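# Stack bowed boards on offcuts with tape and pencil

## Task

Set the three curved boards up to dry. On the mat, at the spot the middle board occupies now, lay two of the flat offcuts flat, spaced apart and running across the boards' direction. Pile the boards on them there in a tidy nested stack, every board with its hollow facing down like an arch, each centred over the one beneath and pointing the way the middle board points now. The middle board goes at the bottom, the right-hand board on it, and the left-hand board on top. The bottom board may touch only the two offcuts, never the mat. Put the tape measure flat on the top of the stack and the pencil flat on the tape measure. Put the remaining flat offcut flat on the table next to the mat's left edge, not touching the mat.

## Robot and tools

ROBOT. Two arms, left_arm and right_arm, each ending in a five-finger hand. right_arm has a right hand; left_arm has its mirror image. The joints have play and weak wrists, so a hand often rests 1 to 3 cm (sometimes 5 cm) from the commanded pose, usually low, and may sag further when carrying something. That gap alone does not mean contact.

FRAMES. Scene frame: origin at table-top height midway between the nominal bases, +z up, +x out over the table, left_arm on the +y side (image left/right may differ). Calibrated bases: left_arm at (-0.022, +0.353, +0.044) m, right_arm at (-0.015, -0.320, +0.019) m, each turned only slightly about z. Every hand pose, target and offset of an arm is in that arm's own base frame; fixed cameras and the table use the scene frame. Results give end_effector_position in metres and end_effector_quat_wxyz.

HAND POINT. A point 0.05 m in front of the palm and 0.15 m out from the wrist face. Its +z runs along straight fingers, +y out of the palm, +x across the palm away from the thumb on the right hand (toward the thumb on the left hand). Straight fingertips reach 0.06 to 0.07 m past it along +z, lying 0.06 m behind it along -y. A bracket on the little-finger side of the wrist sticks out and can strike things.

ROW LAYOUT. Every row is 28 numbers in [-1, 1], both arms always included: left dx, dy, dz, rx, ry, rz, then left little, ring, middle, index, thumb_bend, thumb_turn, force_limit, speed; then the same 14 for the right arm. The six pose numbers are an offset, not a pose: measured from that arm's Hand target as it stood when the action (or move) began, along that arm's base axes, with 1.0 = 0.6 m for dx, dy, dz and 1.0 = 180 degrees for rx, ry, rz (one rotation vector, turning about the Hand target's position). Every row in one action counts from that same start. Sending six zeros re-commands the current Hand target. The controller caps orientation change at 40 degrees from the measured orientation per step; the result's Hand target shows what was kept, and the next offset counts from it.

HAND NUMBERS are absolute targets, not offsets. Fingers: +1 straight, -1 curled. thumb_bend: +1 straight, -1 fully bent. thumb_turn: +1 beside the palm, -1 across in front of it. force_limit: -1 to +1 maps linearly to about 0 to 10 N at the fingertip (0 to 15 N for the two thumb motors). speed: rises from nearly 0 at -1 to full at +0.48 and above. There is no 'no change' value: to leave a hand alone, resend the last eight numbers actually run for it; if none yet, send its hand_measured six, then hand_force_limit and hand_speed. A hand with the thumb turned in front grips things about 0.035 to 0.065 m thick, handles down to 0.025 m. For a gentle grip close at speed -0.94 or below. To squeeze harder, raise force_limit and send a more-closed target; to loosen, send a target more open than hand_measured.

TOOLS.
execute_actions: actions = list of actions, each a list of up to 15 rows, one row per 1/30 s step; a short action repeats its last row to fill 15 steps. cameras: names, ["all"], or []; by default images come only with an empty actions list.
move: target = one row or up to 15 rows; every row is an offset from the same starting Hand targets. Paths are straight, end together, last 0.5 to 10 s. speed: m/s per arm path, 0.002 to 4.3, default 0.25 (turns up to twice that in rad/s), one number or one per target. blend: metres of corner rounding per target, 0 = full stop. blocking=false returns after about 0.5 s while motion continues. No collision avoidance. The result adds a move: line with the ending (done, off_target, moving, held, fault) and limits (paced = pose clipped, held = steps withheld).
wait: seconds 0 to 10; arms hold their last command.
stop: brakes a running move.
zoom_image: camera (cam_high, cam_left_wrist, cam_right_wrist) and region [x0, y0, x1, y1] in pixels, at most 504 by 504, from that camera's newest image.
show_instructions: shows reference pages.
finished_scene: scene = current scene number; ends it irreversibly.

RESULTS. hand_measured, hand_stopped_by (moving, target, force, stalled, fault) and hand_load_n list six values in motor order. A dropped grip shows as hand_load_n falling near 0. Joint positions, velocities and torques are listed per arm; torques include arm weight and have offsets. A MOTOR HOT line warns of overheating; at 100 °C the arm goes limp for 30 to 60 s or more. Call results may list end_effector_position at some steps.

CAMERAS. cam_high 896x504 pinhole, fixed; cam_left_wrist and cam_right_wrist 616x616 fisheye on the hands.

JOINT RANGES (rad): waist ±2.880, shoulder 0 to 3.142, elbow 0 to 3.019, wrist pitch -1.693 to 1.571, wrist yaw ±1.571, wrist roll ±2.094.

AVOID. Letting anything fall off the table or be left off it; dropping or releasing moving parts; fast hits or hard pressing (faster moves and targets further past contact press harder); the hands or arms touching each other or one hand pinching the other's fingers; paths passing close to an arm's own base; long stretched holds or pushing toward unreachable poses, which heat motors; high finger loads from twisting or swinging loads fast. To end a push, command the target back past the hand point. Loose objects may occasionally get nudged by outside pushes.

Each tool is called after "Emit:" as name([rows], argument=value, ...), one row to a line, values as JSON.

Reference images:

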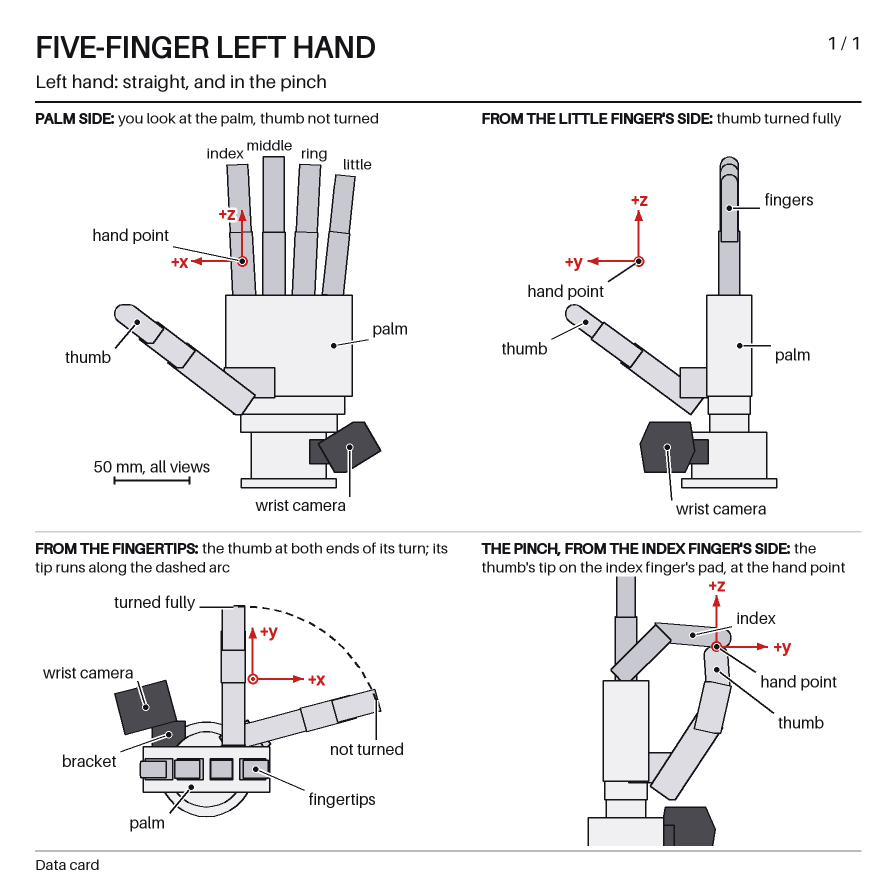

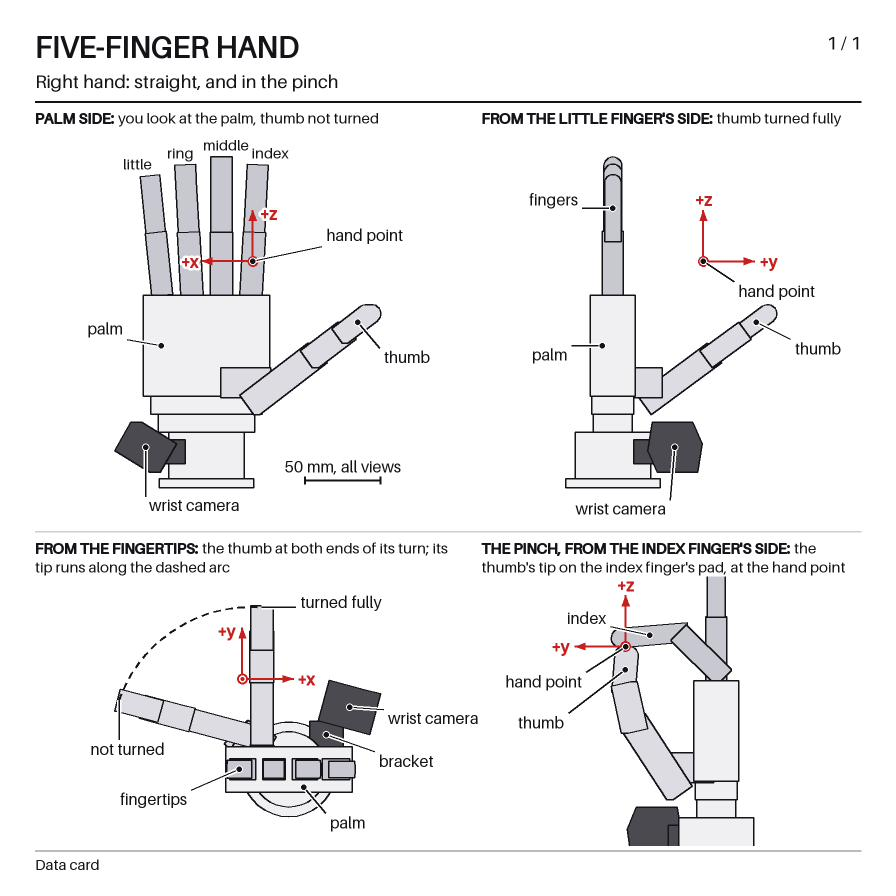

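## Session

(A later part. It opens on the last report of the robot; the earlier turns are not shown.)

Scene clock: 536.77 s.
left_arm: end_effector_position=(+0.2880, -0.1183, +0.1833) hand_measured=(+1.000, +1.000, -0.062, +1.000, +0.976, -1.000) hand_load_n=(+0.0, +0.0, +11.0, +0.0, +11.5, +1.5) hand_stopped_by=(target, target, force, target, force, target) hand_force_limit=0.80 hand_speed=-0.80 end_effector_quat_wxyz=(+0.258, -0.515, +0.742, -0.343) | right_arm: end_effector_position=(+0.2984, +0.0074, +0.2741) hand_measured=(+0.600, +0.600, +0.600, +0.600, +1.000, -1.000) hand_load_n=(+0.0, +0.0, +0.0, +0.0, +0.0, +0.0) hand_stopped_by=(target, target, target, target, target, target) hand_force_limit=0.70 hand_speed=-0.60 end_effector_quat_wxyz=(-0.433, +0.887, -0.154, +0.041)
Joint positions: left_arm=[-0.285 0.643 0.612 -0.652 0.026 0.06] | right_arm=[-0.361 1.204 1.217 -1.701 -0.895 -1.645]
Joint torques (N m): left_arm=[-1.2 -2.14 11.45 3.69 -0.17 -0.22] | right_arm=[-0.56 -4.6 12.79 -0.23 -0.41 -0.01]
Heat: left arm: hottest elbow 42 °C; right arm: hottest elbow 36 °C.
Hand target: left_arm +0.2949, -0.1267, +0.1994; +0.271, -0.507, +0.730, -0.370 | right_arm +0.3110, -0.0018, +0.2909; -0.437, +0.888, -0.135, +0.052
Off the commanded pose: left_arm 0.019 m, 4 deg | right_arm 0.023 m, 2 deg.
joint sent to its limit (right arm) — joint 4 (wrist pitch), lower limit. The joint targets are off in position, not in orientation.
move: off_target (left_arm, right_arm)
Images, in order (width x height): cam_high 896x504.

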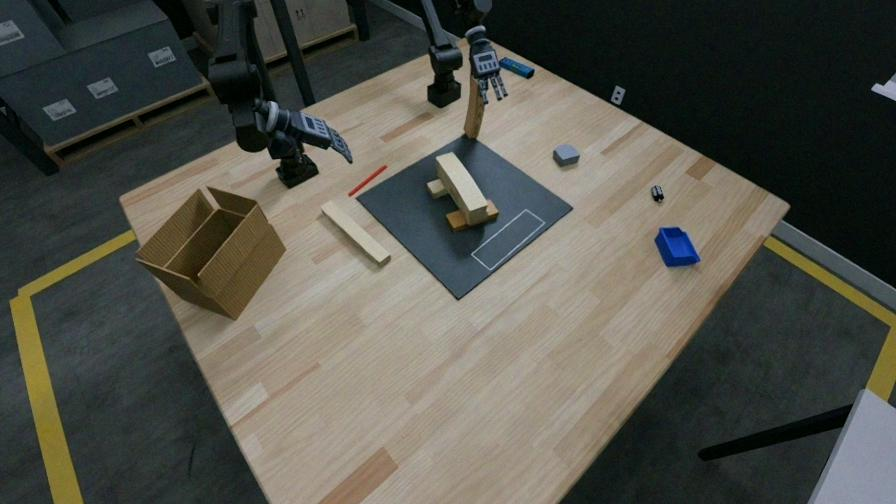

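Emit:
move(target=[-0.03,-0.10,-0.03,0,0,0,1,1,-0.6,1,0.4,-1,0.8,-0.8, 0,0,0,0,0,0,0.6,0.6,0.6,0.6,1,-1,0.7,-0.6], speed=0.08, cameras=["cam_high"])

Emit:
zoom_image(camera="cam_high", region=[440, 50, 530, 150])

Scene clock: 540.67 s.
left_arm: end_effector_position=(+0.2693, -0.1810, +0.1768) hand_measured=(+1.000, +1.000, -0.062, +1.000, +0.976, -1.000) hand_load_n=(-0.5, +0.0, +12.0, +0.0, +11.5, +2.5) hand_stopped_by=(target, target, force, target, force, target) hand_force_limit=0.80 hand_speed=-0.80 end_effector_quat_wxyz=(+0.262, -0.509, +0.739, -0.355) | right_arm: end_effector_position=(+0.2984, +0.0074, +0.2741) hand_measured=(+0.600, +0.600, +0.600, +0.600, +1.000, -1.000) hand_load_n=(+0.0, +0.0, +0.0, +0.0, +0.0, +0.0) hand_stopped_by=(target, target, target, target, target, target) hand_force_limit=0.70 hand_speed=-0.60 end_effector_quat_wxyz=(-0.433, +0.887, -0.154, +0.041)
Joint positions: left_arm=[-0.601 0.665 0.592 -0.602 -0.213 -0.135] | right_arm=[-0.361 1.204 1.217 -1.701 -0.895 -1.645]
Joint torques (N m): left_arm=[-1.2 -0.62 10.55 3.95 -0.46 -0.11] | right_arm=[-0.5 -4.66 12.77 -0.2 -0.41 -0.02]
Heat: left arm: hottest elbow 42 °C; right arm: hottest elbow 36 °C.
Hand target: left_arm +0.2769, -0.1867, +0.1814; +0.271, -0.507, +0.730, -0.370 | right_arm +0.3110, -0.0018, +0.2909; -0.437, +0.888, -0.135, +0.052
Off the commanded pose: left_arm 0.011 m, 2 deg | right_arm 0.023 m, 2 deg.
joint sent to its limit (right arm) — joint 4 (wrist pitch), lower limit. The joint targets are off in position, not in orientation.
move: off_target (left_arm, right_arm)
Images, in order (width x height): cam_high 896x504.

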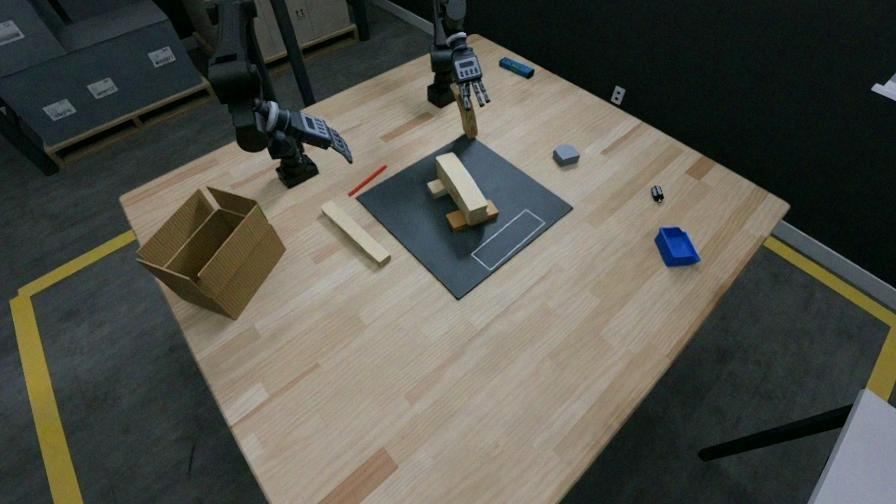

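Scaled by 5.040 from the camera's 896x504 image, which has a finer 1280x720 frame.

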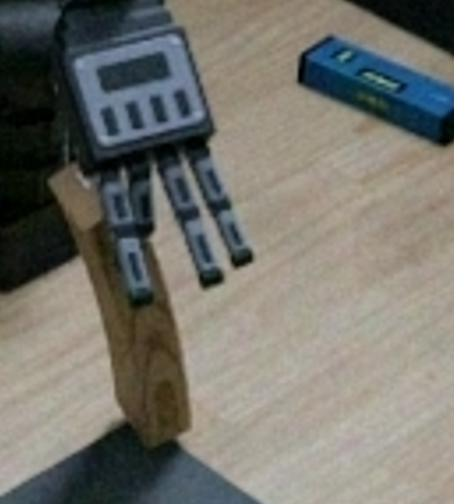

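Emit:
move(target=[-0.0317,-0.10,-0.067,0,0,0,1,1,-0.6,1,0.4,-1,0.8,-0.8, 0,0,0,0,0,0,0.6,0.6,0.6,0.6,1,-1,0.7,-0.6], speed=0.08, cameras=["cam_high"])

Emit:
zoom_image(camera="cam_high", region=[430, 50, 520, 150])

Scene clock: 543.33 s.
left_arm: end_effector_position=(+0.2530, -0.2488, +0.1463) hand_measured=(+1.000, +1.000, -0.062, +1.000, +0.976, -1.000) hand_load_n=(+0.0, +0.0, +14.0, +0.0, +15.0, +10.5) hand_stopped_by=(target, target, force, target, force, target) hand_force_limit=0.80 hand_speed=-0.80 end_effector_quat_wxyz=(+0.258, -0.512, +0.730, -0.371) | right_arm: end_effector_position=(+0.2984, +0.0074, +0.2741) hand_measured=(+0.600, +0.600, +0.600, +0.600, +1.000, -1.000) hand_load_n=(+0.0, +0.0, +0.0, +0.0, +0.0, +0.0) hand_stopped_by=(target, target, target, target, target, target) hand_force_limit=0.70 hand_speed=-0.60 end_effector_quat_wxyz=(-0.433, +0.887, -0.154, +0.041)
Joint positions: left_arm=[-0.869 0.795 0.554 -0.459 -0.411 -0.328] | right_arm=[-0.361 1.204 1.217 -1.701 -0.895 -1.645]
Joint torques (N m): left_arm=[-0.21 -1.08 9.28 3.23 -0.86 0.19] | right_arm=[-0.5 -4.66 12.77 -0.24 -0.41 -0.01]
Heat: left arm: hottest elbow 42 °C; right arm: hottest elbow 36 °C.
Hand target: left_arm +0.2579, -0.2467, +0.1412; +0.271, -0.507, +0.730, -0.370 | right_arm +0.3110, -0.0018, +0.2909; -0.437, +0.888, -0.135, +0.052
Off the commanded pose: left_arm 0.007 m, 2 deg | right_arm 0.023 m, 2 deg.
joint sent to its limit (right arm) — joint 4 (wrist pitch), lower limit. The joint targets are off in position, not in orientation.
move: off_target (right_arm)
Images, in order (width x height): cam_high 896x504.

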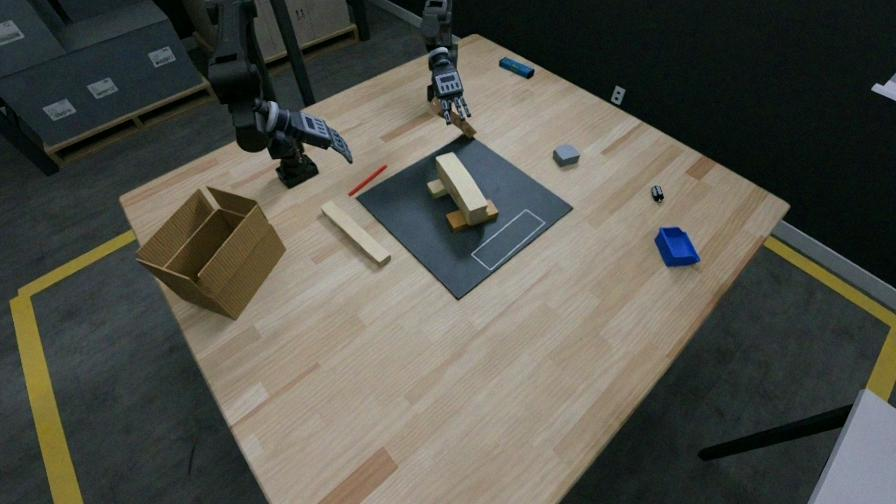

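Scaled by 5.040 from the camera's 896x504 image, which has a finer 1280x720 frame.

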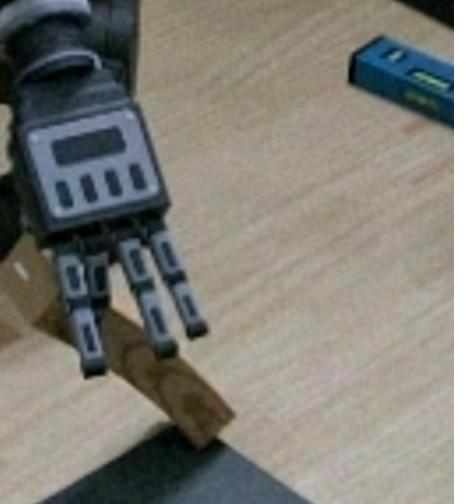

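Emit:
move(target=[-0.03,-0.083,-0.05,0,0,0,1,1,-0.6,1,0.4,-1,0.8,-0.8, 0,0,0,0,0,0,0.6,0.6,0.6,0.6,1,-1,0.7,-0.6], speed=0.08, cameras=["cam_high"])

Emit:
zoom_image(camera="cam_high", region=[410, 60, 500, 160])

Scene clock: 547.23 s.
left_arm: end_effector_position=(+0.2360, -0.2910, +0.1070) hand_measured=(+1.000, +1.000, -0.062, +1.000, +0.976, -1.000) hand_load_n=(+0.0, +0.0, +14.0, +0.0, +15.0, +4.5) hand_stopped_by=(target, target, force, target, force, target) hand_force_limit=0.80 hand_speed=-0.80 end_effector_quat_wxyz=(+0.268, -0.506, +0.738, -0.357) | right_arm: end_effector_position=(+0.2984, +0.0074, +0.2741) hand_measured=(+0.600, +0.600, +0.600, +0.600, +1.000, -1.000) hand_load_n=(+0.0, +0.0, +0.0, +0.0, +0.0, +0.0) hand_stopped_by=(target, target, target, target, target, target) hand_force_limit=0.70 hand_speed=-0.60 end_effector_quat_wxyz=(-0.433, +0.887, -0.154, +0.041)
Joint positions: left_arm=[-1.038 0.962 0.545 -0.366 -0.549 -0.435] | right_arm=[-0.361 1.204 1.217 -1.701 -0.895 -1.645]
Joint torques (N m): left_arm=[-0.38 -3.08 9.81 3.08 -0.7 -0.09] | right_arm=[-0.5 -4.66 12.75 -0.23 -0.4 -0.03]
Heat: left arm: hottest elbow 41 °C; right arm: hottest elbow 37 °C.
Hand target: left_arm +0.2399, -0.2965, +0.1112; +0.271, -0.507, +0.730, -0.370 | right_arm +0.3110, -0.0018, +0.2909; -0.437, +0.888, -0.135, +0.052
Off the commanded pose: left_arm 0.008 m, 2 deg | right_arm 0.023 m, 2 deg.
joint sent to its limit (right arm) — joint 4 (wrist pitch), lower limit. The joint targets are off in position, not in orientation.
move: off_target (right_arm)
Images, in order (width x height): cam_high 896x504.

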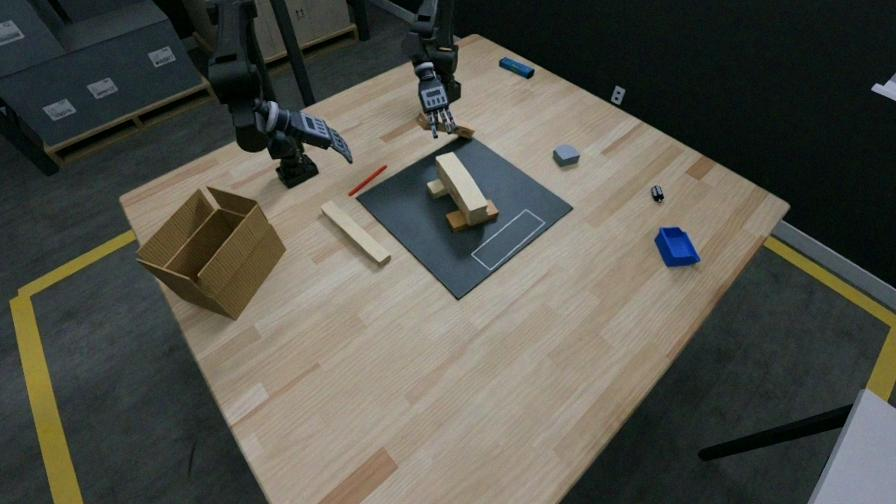

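Scaled by 5.040 from the camera's 896x504 image, which has a finer 1280x720 frame.

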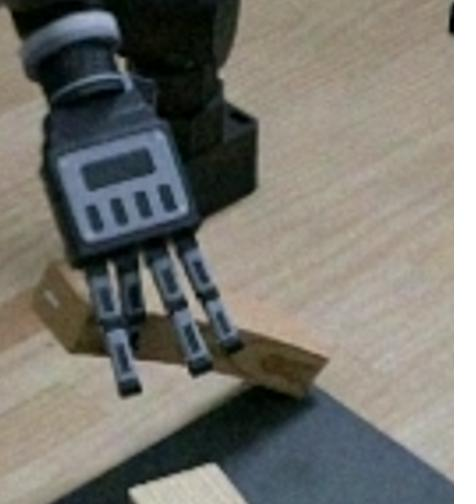

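Emit:
move([
  [-0.0132,-0.045,-0.0837,0,0,0,1,1,-0.6,1,0.4,-1,0.8,-0.8, 0,0,0,0,0,0,0.6,0.6,0.6,0.6,1,-1,0.7,-0.6],
  [-0.0198,-0.0675,-0.135,0,0,0,1,1,-0.6,1,0.4,-1,0.8,-0.8, 0,0,0,0,0,0,0.6,0.6,0.6,0.6,1,-1,0.7,-0.6],
], blend=[0.02,0], speed=0.07, cameras=["cam_high","cam_left_wrist"])

Emit:
zoom_image(camera="cam_high", region=[410, 60, 500, 160])

Scene clock: 550.63 s.
left_arm: end_effector_position=(+0.2234, -0.3289, +0.0235) hand_measured=(+1.000, +1.000, -0.062, +1.000, +0.976, -1.000) hand_load_n=(+0.0, -0.5, +18.0, +0.0, +13.5, +13.5) hand_stopped_by=(target, target, force, target, force, target) hand_force_limit=0.80 hand_speed=-0.80 end_effector_quat_wxyz=(+0.270, -0.507, +0.739, -0.353) | right_arm: end_effector_position=(+0.2984, +0.0074, +0.2741) hand_measured=(+0.600, +0.600, +0.600, +0.600, +1.000, -1.000) hand_load_n=(+0.0, +0.0, +0.0, +0.0, +0.0, +0.0) hand_stopped_by=(target, target, target, target, target, target) hand_force_limit=0.70 hand_speed=-0.60 end_effector_quat_wxyz=(-0.433, +0.887, -0.154, +0.041)
Joint positions: left_arm=[-1.144 1.255 0.485 -0.074 -0.626 -0.532] | right_arm=[-0.361 1.204 1.217 -1.701 -0.895 -1.645]
Joint torques (N m): left_arm=[-0.62 -4.25 8.09 3.36 -0.65 -0.05] | right_arm=[-0.5 -4.66 12.77 -0.23 -0.41 -0.01]
Heat: left arm: hottest elbow 41 °C; right arm: hottest elbow 37 °C.
Hand target: left_arm +0.2280, -0.3370, +0.0302; +0.271, -0.507, +0.730, -0.370 | right_arm +0.3110, -0.0018, +0.2909; -0.437, +0.888, -0.135, +0.052
Off the commanded pose: left_arm 0.011 m, 2 deg | right_arm 0.023 m, 2 deg.
joint sent to its limit (right arm) — joint 4 (wrist pitch), lower limit. The joint targets are off in position, not in orientation.
move: off_target (left_arm, right_arm); blend cut to 0.0169 m at target 1
Images, in order (width x height): cam_high 896x504, cam_left_wrist 616x616.

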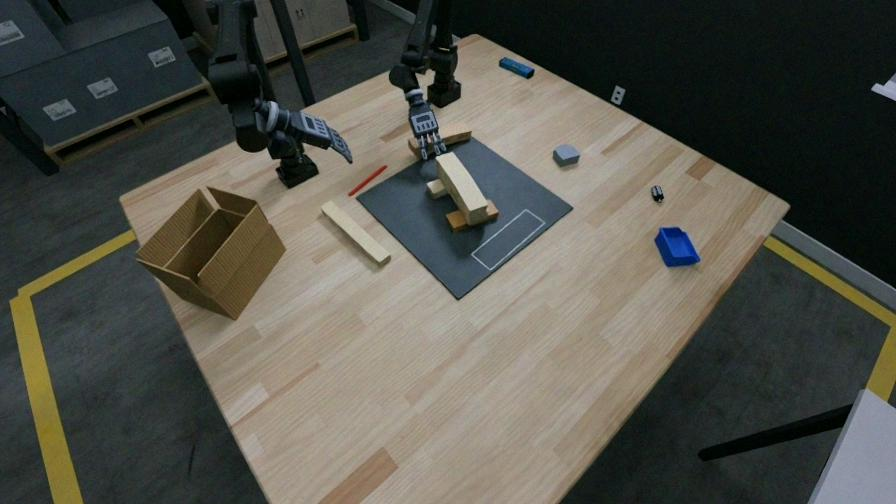

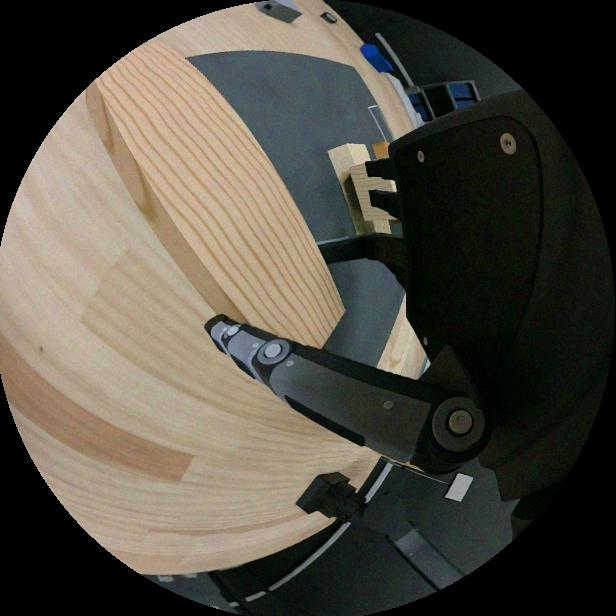

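Scaled by 5.040 from the camera's 896x504 image, which has a finer 1280x720 frame.

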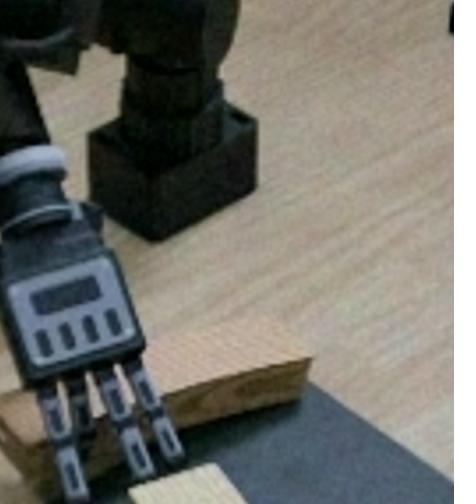

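Emit:
move(target=[-0.0017,-0.0067,-0.047,0,0,0,1,1,-0.6,1,0.4,-1,0.8,-0.8, 0,0,0,0,0,0,0.6,0.6,0.6,0.6,1,-1,0.7,-0.6], speed=0.05, cameras=["cam_high","cam_left_wrist"])

Emit:
zoom_image(camera="cam_high", region=[400, 80, 500, 180])

Scene clock: 553.67 s.
left_arm: end_effector_position=(+0.2232, -0.3330, -0.0013) hand_measured=(+1.000, +1.000, -0.062, +1.000, +0.976, -1.000) hand_load_n=(+0.0, +0.0, +15.5, +0.0, +14.5, +10.0) hand_stopped_by=(target, target, force, target, force, target) hand_force_limit=0.80 hand_speed=-0.80 end_effector_quat_wxyz=(+0.271, -0.508, +0.736, -0.356) | right_arm: end_effector_position=(+0.2984, +0.0074, +0.2741) hand_measured=(+0.600, +0.600, +0.600, +0.600, +1.000, -1.000) hand_load_n=(+0.0, +0.0, +0.0, +0.0, +0.0, +0.0) hand_stopped_by=(target, target, target, target, target, target) hand_force_limit=0.70 hand_speed=-0.60 end_effector_quat_wxyz=(-0.433, +0.887, -0.154, +0.041)
Joint positions: left_arm=[-1.153 1.344 0.462 0.039 -0.636 -0.541] | right_arm=[-0.361 1.204 1.217 -1.701 -0.895 -1.645]
Joint torques (N m): left_arm=[-0.26 -4.78 7.3 3.48 -0.45 -0.03] | right_arm=[-0.44 -4.66 12.78 -0.21 -0.42 -0.01]
Heat: left arm: hottest elbow 41 °C; right arm: hottest elbow 37 °C.
Hand target: left_arm +0.2270, -0.3410, +0.0020; +0.271, -0.507, +0.730, -0.370 | right_arm +0.3110, -0.0018, +0.2909; -0.437, +0.888, -0.135, +0.052
Off the commanded pose: left_arm 0.009 m, 2 deg | right_arm 0.023 m, 2 deg.
joint sent to its limit (right arm) — joint 4 (wrist pitch), lower limit. The joint targets are off in position, not in orientation.
move: off_target (right_arm)
Images, in order (width x height): cam_high 896x504, cam_left_wrist 616x616.

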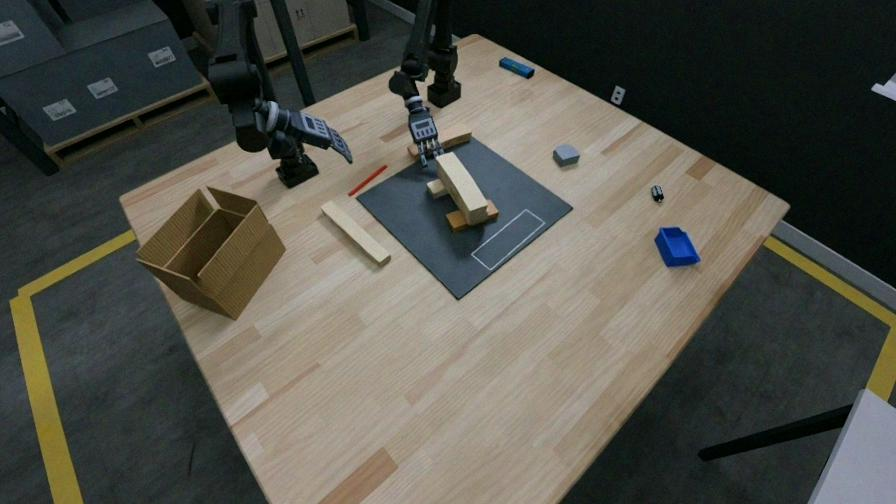

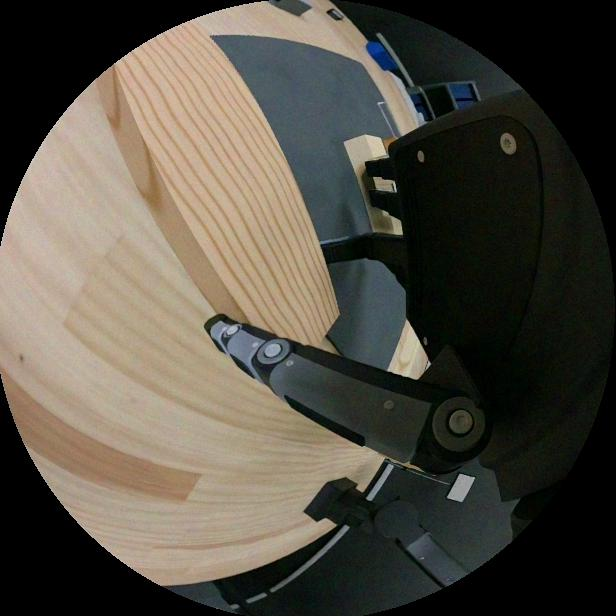

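Scaled by 5.040 from the camera's 896x504 image, which has a finer 1280x720 frame.

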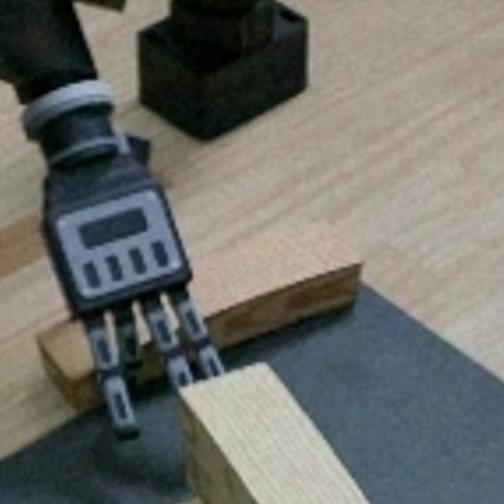

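Emit:
move(target=[0,-0.003,-0.014,0,0,0,1,1,-0.6,1,0.4,-1,0.8,-0.8, 0,0,0,0,0,0,0.6,0.6,0.6,0.6,1,-1,0.7,-0.6], speed=0.04)

Scene clock: 555.43 s.
left_arm: end_effector_position=(+0.2231, -0.3340, -0.0020) hand_measured=(+1.000, +1.000, -0.062, +1.000, +0.978, -1.000) hand_load_n=(+0.0, +0.0, +13.0, +0.0, +18.5, +7.0) hand_stopped_by=(target, target, force, target, force, target) hand_force_limit=0.80 hand_speed=-0.80 end_effector_quat_wxyz=(+0.277, -0.504, +0.735, -0.360) | right_arm: end_effector_position=(+0.2984, +0.0074, +0.2741) hand_measured=(+0.600, +0.600, +0.600, +0.600, +1.000, -1.000) hand_load_n=(+0.0, +0.0, +0.0, +0.0, +0.5, +0.0) hand_stopped_by=(target, target, target, target, target, target) hand_force_limit=0.70 hand_speed=-0.60 end_effector_quat_wxyz=(-0.433, +0.887, -0.154, +0.041)
Joint positions: left_arm=[-1.162 1.352 0.456 0.066 -0.652 -0.532] | right_arm=[-0.361 1.204 1.217 -1.701 -0.895 -1.645]
Joint torques (N m): left_arm=[0.44 -2.73 7.23 3.77 -0.22 -0.08] | right_arm=[-0.5 -4.6 12.79 -0.18 -0.41 -0.01]
Heat: left arm: hottest elbow 41 °C; right arm: hottest elbow 37 °C.
Hand target: left_arm +0.2270, -0.3428, -0.0064; +0.271, -0.507, +0.730, -0.370 | right_arm +0.3110, -0.0018, +0.2909; -0.437, +0.888, -0.135, +0.052
Off the commanded pose: left_arm 0.011 m, 2 deg | right_arm 0.023 m, 2 deg.
joint sent to its limit (right arm) — joint 4 (wrist pitch), lower limit. The joint targets are off in position, not in orientation.
move: off_target (left_arm, right_arm)

Emit:
move(target=[-0.004,0.01,0.008,0,0,0,1,1,0.3,1,1,-1,0.8,-0.6, 0,0,0,0,0,0,0.6,0.6,0.6,0.6,1,-1,0.7,-0.6], speed=0.04, cameras=["cam_left_wrist"])

Scene clock: 556.97 s.
left_arm: end_effector_position=(+0.2174, -0.3347, -0.0071) hand_measured=(+1.000, +1.000, +0.300, +1.000, +1.000, -1.000) hand_load_n=(+0.0, +0.0, +0.0, +0.0, +0.0, -0.5) hand_stopped_by=(target, target, target, target, target, target) hand_force_limit=0.80 hand_speed=-0.60 end_effector_quat_wxyz=(+0.269, -0.499, +0.742, -0.358) | right_arm: end_effector_position=(+0.2984, +0.0074, +0.2741) hand_measured=(+0.600, +0.600, +0.600, +0.600, +1.000, -1.000) hand_load_n=(+0.0, +0.0, +0.0, +0.0, +0.0, +0.0) hand_stopped_by=(target, target, target, target, target, target) hand_force_limit=0.70 hand_speed=-0.60 end_effector_quat_wxyz=(-0.433, +0.887, -0.154, +0.041)
Joint positions: left_arm=[-1.168 1.359 0.451 0.069 -0.635 -0.53] | right_arm=[-0.361 1.204 1.217 -1.701 -0.895 -1.645]
Joint torques (N m): left_arm=[0.73 -5.66 6.64 2.86 -0.57 -0.07] | right_arm=[-0.5 -4.72 12.77 -0.23 -0.41 -0.01]
Heat: left arm: hottest elbow 41 °C; right arm: hottest elbow 37 °C.
Hand target: left_arm +0.2246, -0.3368, -0.0016; +0.271, -0.507, +0.730, -0.370 | right_arm +0.3110, -0.0018, +0.2909; -0.437, +0.888, -0.135, +0.052
Off the commanded pose: left_arm 0.009 m, 2 deg | right_arm 0.023 m, 2 deg.
joint sent to its limit (right arm) — joint 4 (wrist pitch), lower limit. The joint targets are off in position, not in orientation.
move: off_target (right_arm)
Images, in order (width x height): cam_left_wrist 616x616.

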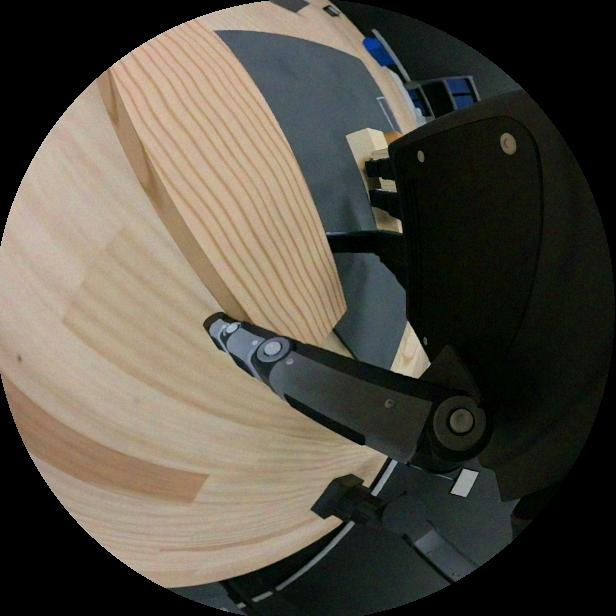

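Emit:
move([
  [-0.004,0.0,0.30,0,0,0,0.6,0.6,0.6,0.6,1,-1,-0.3,-0.6, 0,0,0,0,0,0,0.6,0.6,0.6,0.6,1,-1,0.7,-0.6],
  [0.0,0.45,0.40,0,0,0,0.6,0.6,0.6,0.6,1,-1,-0.3,-0.6, 0,0,0,0,0,0,0.6,0.6,0.6,0.6,1,-1,0.7,-0.6],
], speed=[0.2,0.3], blend=[0.03,0], cameras=["cam_high","cam_left_wrist"])

Emit:
zoom_image(camera="cam_high", region=[400, 110, 490, 200])

Scene clock: 567.37 s.
left_arm: end_effector_position=(+0.2205, -0.0701, +0.2227) hand_measured=(+0.600, +0.600, +0.600, +0.600, +1.000, -1.000) hand_load_n=(+0.0, +0.0, +0.0, +0.0, +0.0, +0.0) hand_stopped_by=(target, target, target, target, target, target) hand_force_limit=-0.30 hand_speed=-0.60 end_effector_quat_wxyz=(+0.262, -0.512, +0.731, -0.368) | right_arm: end_effector_position=(+0.2984, +0.0074, +0.2741) hand_measured=(+0.600, +0.600, +0.600, +0.600, +1.000, -1.000) hand_load_n=(+0.0, +0.0, +0.0, +0.0, +0.0, +0.0) hand_stopped_by=(target, target, target, target, target, target) hand_force_limit=0.70 hand_speed=-0.60 end_effector_quat_wxyz=(-0.433, +0.887, -0.154, +0.041)
Joint positions: left_arm=[-0.005 0.359 0.637 -0.939 0.269 0.211] | right_arm=[-0.361 1.204 1.217 -1.701 -0.895 -1.645]
Joint torques (N m): left_arm=[0.32 2.08 13.79 1.7 0.25 0.11] | right_arm=[-0.5 -4.72 12.78 -0.2 -0.41 -0.01]
Heat: left arm: hottest elbow 41 °C; right arm: hottest elbow 38 °C.
Hand target: left_arm +0.2246, -0.0668, +0.2384; +0.271, -0.507, +0.730, -0.370 | right_arm +0.3110, -0.0018, +0.2909; -0.437, +0.888, -0.135, +0.052
Off the commanded pose: left_arm 0.017 m, 1 deg | right_arm 0.023 m, 2 deg.
joint sent to its limit (right arm) — joint 4 (wrist pitch), lower limit. The joint targets are off in position, not in orientation.
move: off_target (left_arm, right_arm)
Images, in order (width x height): cam_high 896x504, cam_left_wrist 616x616.

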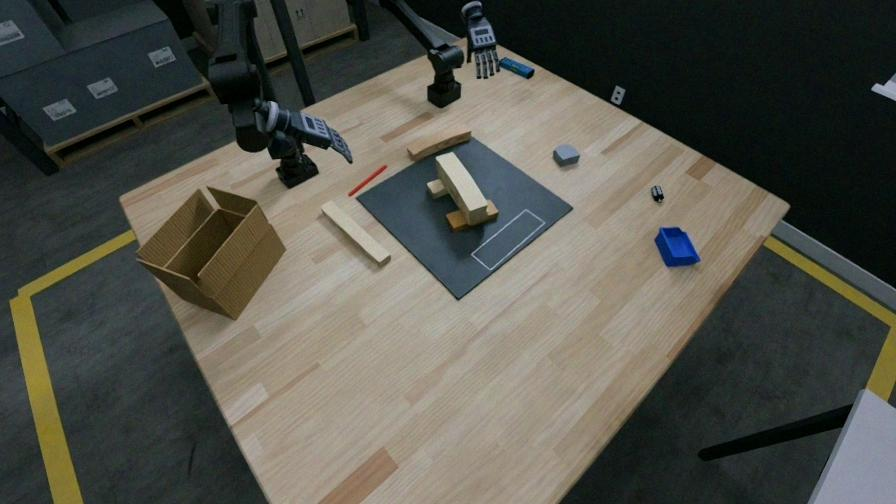

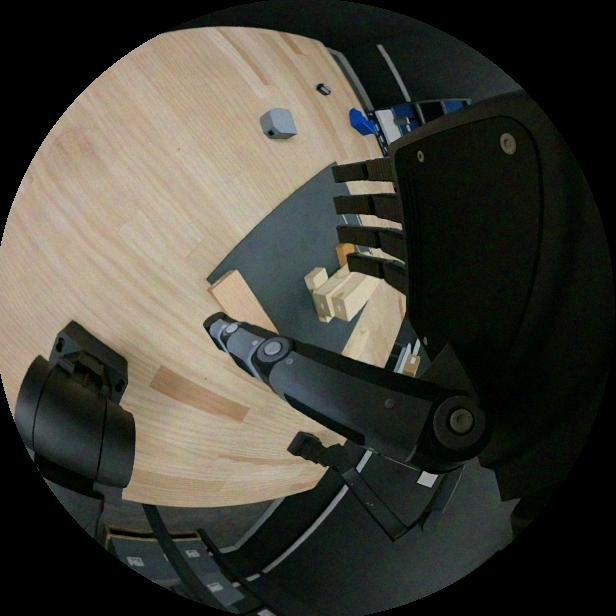

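Scaled by 5.600 from the camera's 896x504 image, which has a finer 1280x720 frame.

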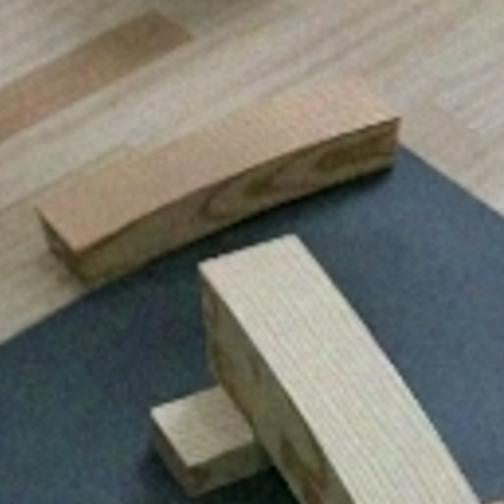

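Emit:
move(target=[0.0148,-0.2857,-0.18,-0.0016,0.0182,0.0476,0.6,0.6,0.6,0.6,1,-1,-0.3,-0.6, 0,0,0,0,0,0,0.6,0.6,0.6,0.6,1,-1,0.7,-0.6], speed=0.25, cameras=["cam_high","cam_left_wrist"])

Scene clock: 576.67 s.
left_arm: end_effector_position=(+0.2258, -0.2231, +0.1130) hand_measured=(+0.600, +0.600, +0.600, +0.600, +1.000, -1.000) hand_load_n=(+0.0, +0.0, +0.0, +0.0, +0.0, +0.0) hand_stopped_by=(target, target, target, target, target, target) hand_force_limit=-0.30 hand_speed=-0.60 end_effector_quat_wxyz=(+0.277, -0.571, +0.707, -0.312) | right_arm: end_effector_position=(+0.2984, +0.0074, +0.2741) hand_measured=(+0.600, +0.600, +0.600, +0.600, +1.000, -1.000) hand_load_n=(+0.0, +0.0, +0.0, +0.0, +0.0, +0.0) hand_stopped_by=(target, target, target, target, target, target) hand_force_limit=0.70 hand_speed=-0.60 end_effector_quat_wxyz=(-0.433, +0.887, -0.154, +0.041)
Joint positions: left_arm=[-0.956 0.787 0.514 -0.613 -0.569 -0.537] | right_arm=[-0.361 1.204 1.217 -1.701 -0.895 -1.645]
Joint torques (N m): left_arm=[-1.08 -1.08 12.79 2.74 -0.58 -0.18] | right_arm=[-0.5 -4.6 12.78 -0.2 -0.41 -0.01]
Heat: left arm: hottest elbow 42 °C; right arm: hottest elbow 38 °C.
Hand target: left_arm +0.2335, -0.2382, +0.1304; +0.275, -0.571, +0.696, -0.336 | right_arm +0.3110, -0.0018, +0.2909; -0.437, +0.888, -0.135, +0.052
Off the commanded pose: left_arm 0.024 m, 3 deg | right_arm 0.023 m, 2 deg.
joint sent to its limit (right arm) — joint 4 (wrist pitch), lower limit. The joint targets are off in position, not in orientation.
move: off_target (left_arm, right_arm)
Images, in order (width x height): cam_high 896x504, cam_left_wrist 616x616.

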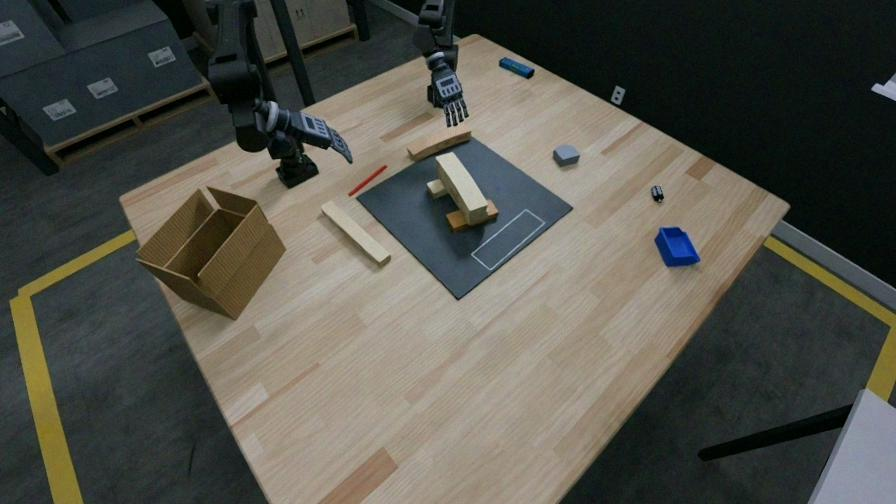

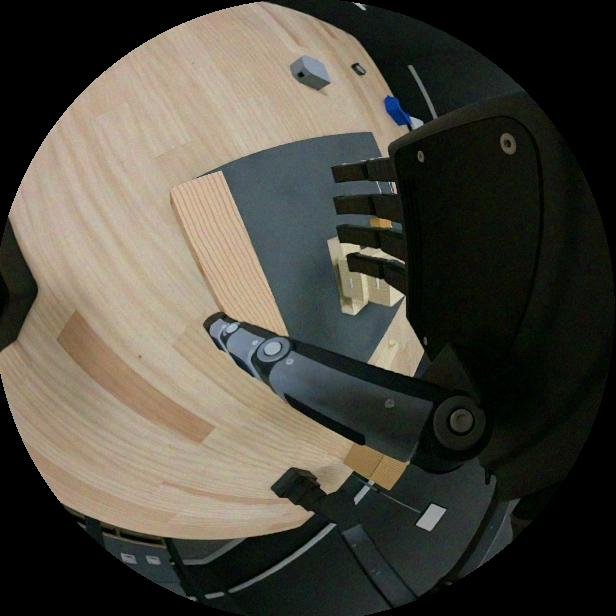

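Emit:
move(target=[0.005,-0.012,-0.115,0,0,0,0.6,0.6,0.6,0.6,1,-1,-0.3,-0.6, 0,0,0,0,0,0,0.6,0.6,0.6,0.6,1,-1,0.7,-0.6], speed=0.12, cameras=["cam_high","cam_left_wrist"])

Emit:
zoom_image(camera="cam_left_wrist", region=[100, 150, 420, 420])

Scene clock: 579.13 s.
left_arm: end_effector_position=(+0.2371, -0.2405, +0.0620) hand_measured=(+0.600, +0.600, +0.600, +0.600, +1.000, -1.000) hand_load_n=(+0.0, +0.0, +0.0, +0.0, +0.0, +0.0) hand_stopped_by=(target, target, target, target, target, target) hand_force_limit=-0.30 hand_speed=-0.60 end_effector_quat_wxyz=(+0.276, -0.573, +0.699, -0.328) | right_arm: end_effector_position=(+0.2984, +0.0074, +0.2741) hand_measured=(+0.600, +0.600, +0.600, +0.600, +1.000, -1.000) hand_load_n=(-0.5, +0.0, +0.0, +0.0, +0.0, +0.0) hand_stopped_by=(target, target, target, target, target, target) hand_force_limit=0.70 hand_speed=-0.60 end_effector_quat_wxyz=(-0.433, +0.887, -0.154, +0.041)
Joint positions: left_arm=[-0.961 0.931 0.419 -0.341 -0.574 -0.544] | right_arm=[-0.361 1.204 1.217 -1.701 -0.895 -1.645]
Joint torques (N m): left_arm=[-0.97 -1.85 8.69 2.67 -0.54 -0.17] | right_arm=[-0.56 -4.66 12.79 -0.2 -0.42 -0.01]
Heat: left arm: hottest elbow 42 °C; right arm: hottest elbow 38 °C.
Hand target: left_arm +0.2365, -0.2454, +0.0614; +0.275, -0.571, +0.696, -0.336 | right_arm +0.3110, -0.0018, +0.2909; -0.437, +0.888, -0.135, +0.052
Off the commanded pose: left_arm 0.005 m, 1 deg | right_arm 0.023 m, 2 deg.
joint sent to its limit (right arm) — joint 4 (wrist pitch), lower limit. The joint targets are off in position, not in orientation.
move: off_target (right_arm)
Images, in order (width x height): cam_high 896x504, cam_left_wrist 616x616.

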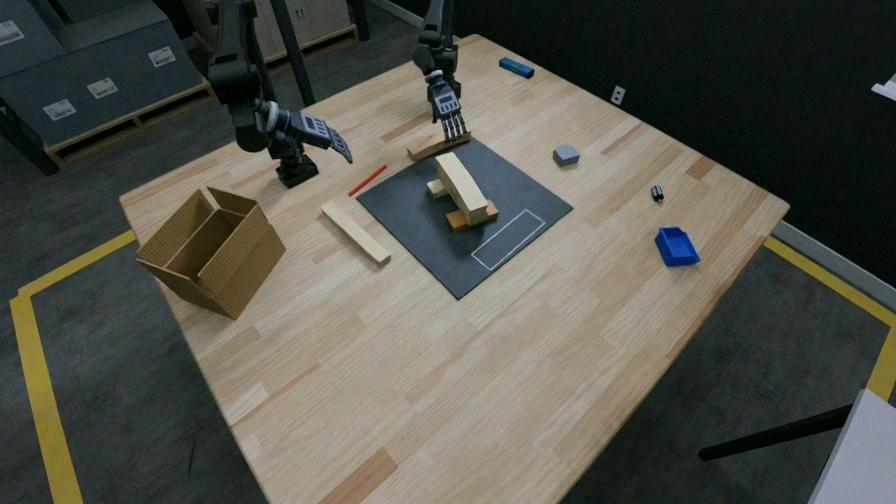

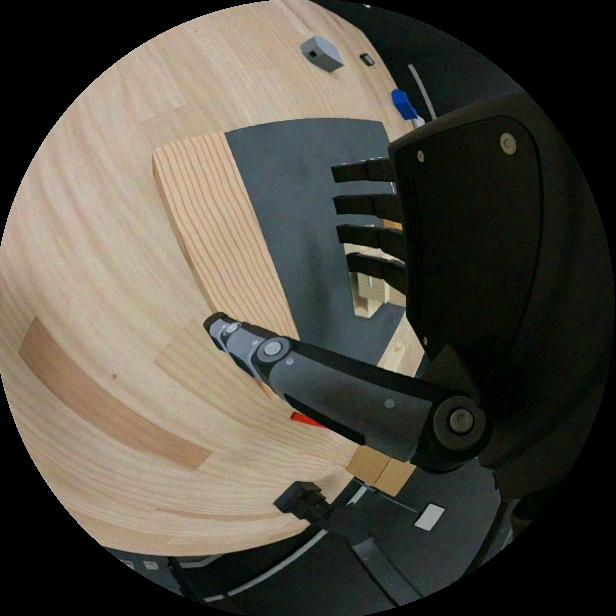

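Scaled by 1.575 from the camera's 616x616 image, which has a finer 880x880 frame.

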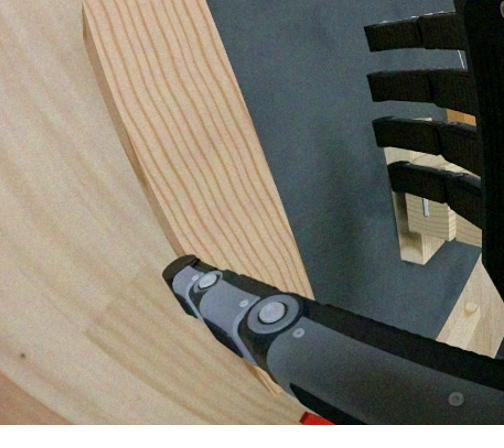

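Emit:
move(target=[-0.0125,0.0025,-0.072,0,0,0,0.6,0.6,0.6,0.6,1,-1,-0.3,-0.6, 0,0,0,0,0,0,0.6,0.6,0.6,0.6,1,-1,0.7,-0.6], speed=0.08, cameras=["cam_high","cam_left_wrist"])

Emit:
zoom_image(camera="cam_left_wrist", region=[100, 150, 420, 420])

Scene clock: 582.07 s.
left_arm: end_effector_position=(+0.2305, -0.2392, +0.0191) hand_measured=(+0.600, +0.600, +0.600, +0.600, +1.000, -1.000) hand_load_n=(+0.0, +0.0, +0.0, +0.0, +0.0, +0.0) hand_stopped_by=(target, target, target, target, target, target) hand_force_limit=-0.30 hand_speed=-0.60 end_effector_quat_wxyz=(+0.276, -0.573, +0.699, -0.328) | right_arm: end_effector_position=(+0.2984, +0.0074, +0.2741) hand_measured=(+0.600, +0.600, +0.600, +0.600, +1.000, -1.000) hand_load_n=(+0.0, +0.0, +0.0, +0.0, +0.0, +0.0) hand_stopped_by=(target, target, target, target, target, target) hand_force_limit=0.70 hand_speed=-0.60 end_effector_quat_wxyz=(-0.433, +0.887, -0.154, +0.041)
Joint positions: left_arm=[-0.983 1.034 0.336 -0.166 -0.589 -0.563] | right_arm=[-0.361 1.204 1.217 -1.701 -0.895 -1.645]
Joint torques (N m): left_arm=[-0.73 -2.08 7.73 2.67 -0.57 -0.17] | right_arm=[-0.44 -4.6 12.77 -0.2 -0.42 -0.01]
Heat: left arm: hottest elbow 41 °C; right arm: hottest elbow 38 °C.
Hand target: left_arm +0.2290, -0.2439, +0.0182; +0.275, -0.571, +0.696, -0.336 | right_arm +0.3110, -0.0018, +0.2909; -0.437, +0.888, -0.135, +0.052
Off the commanded pose: left_arm 0.005 m, 1 deg | right_arm 0.023 m, 2 deg.
joint sent to its limit (right arm) — joint 4 (wrist pitch), lower limit. The joint targets are off in position, not in orientation.
move: off_target (right_arm)
Images, in order (width x height): cam_high 896x504, cam_left_wrist 616x616.

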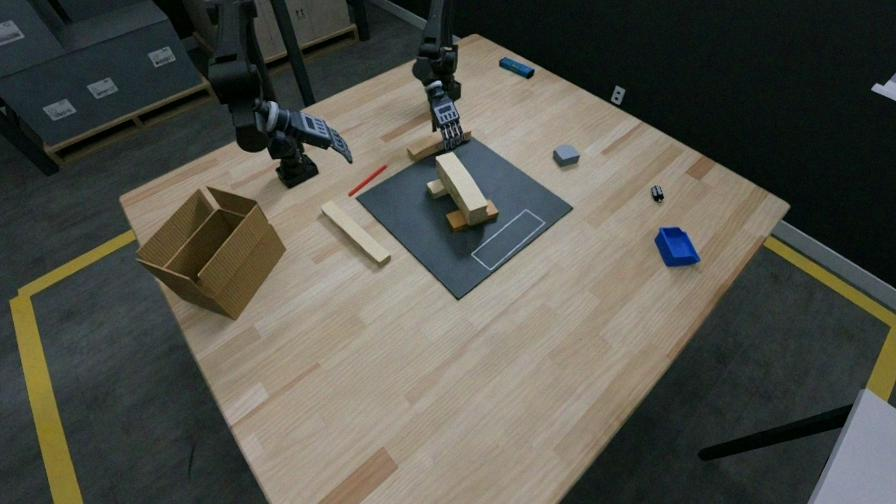

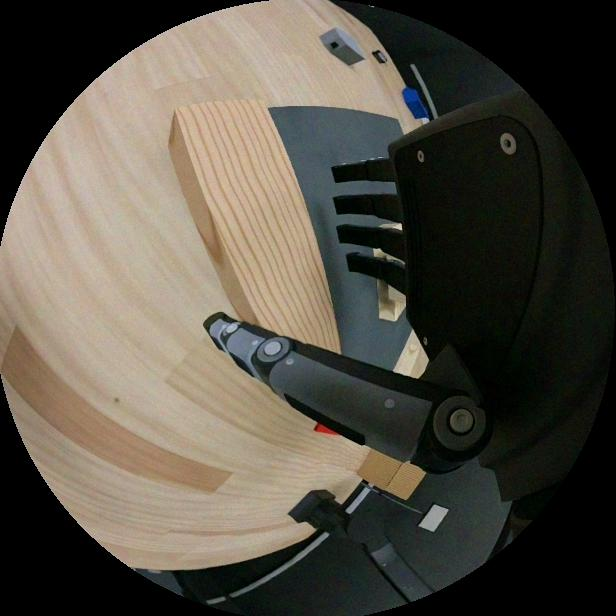

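Scaled by 1.575 from the camera's 616x616 image, which has a finer 880x880 frame.

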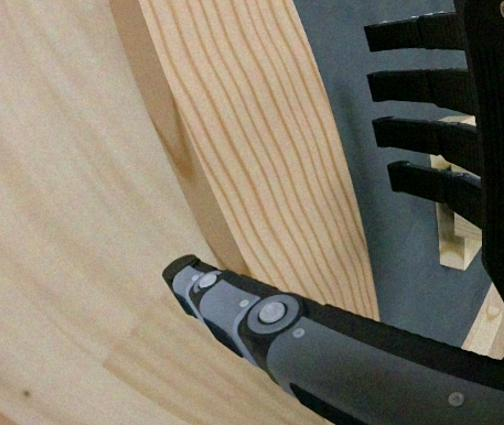

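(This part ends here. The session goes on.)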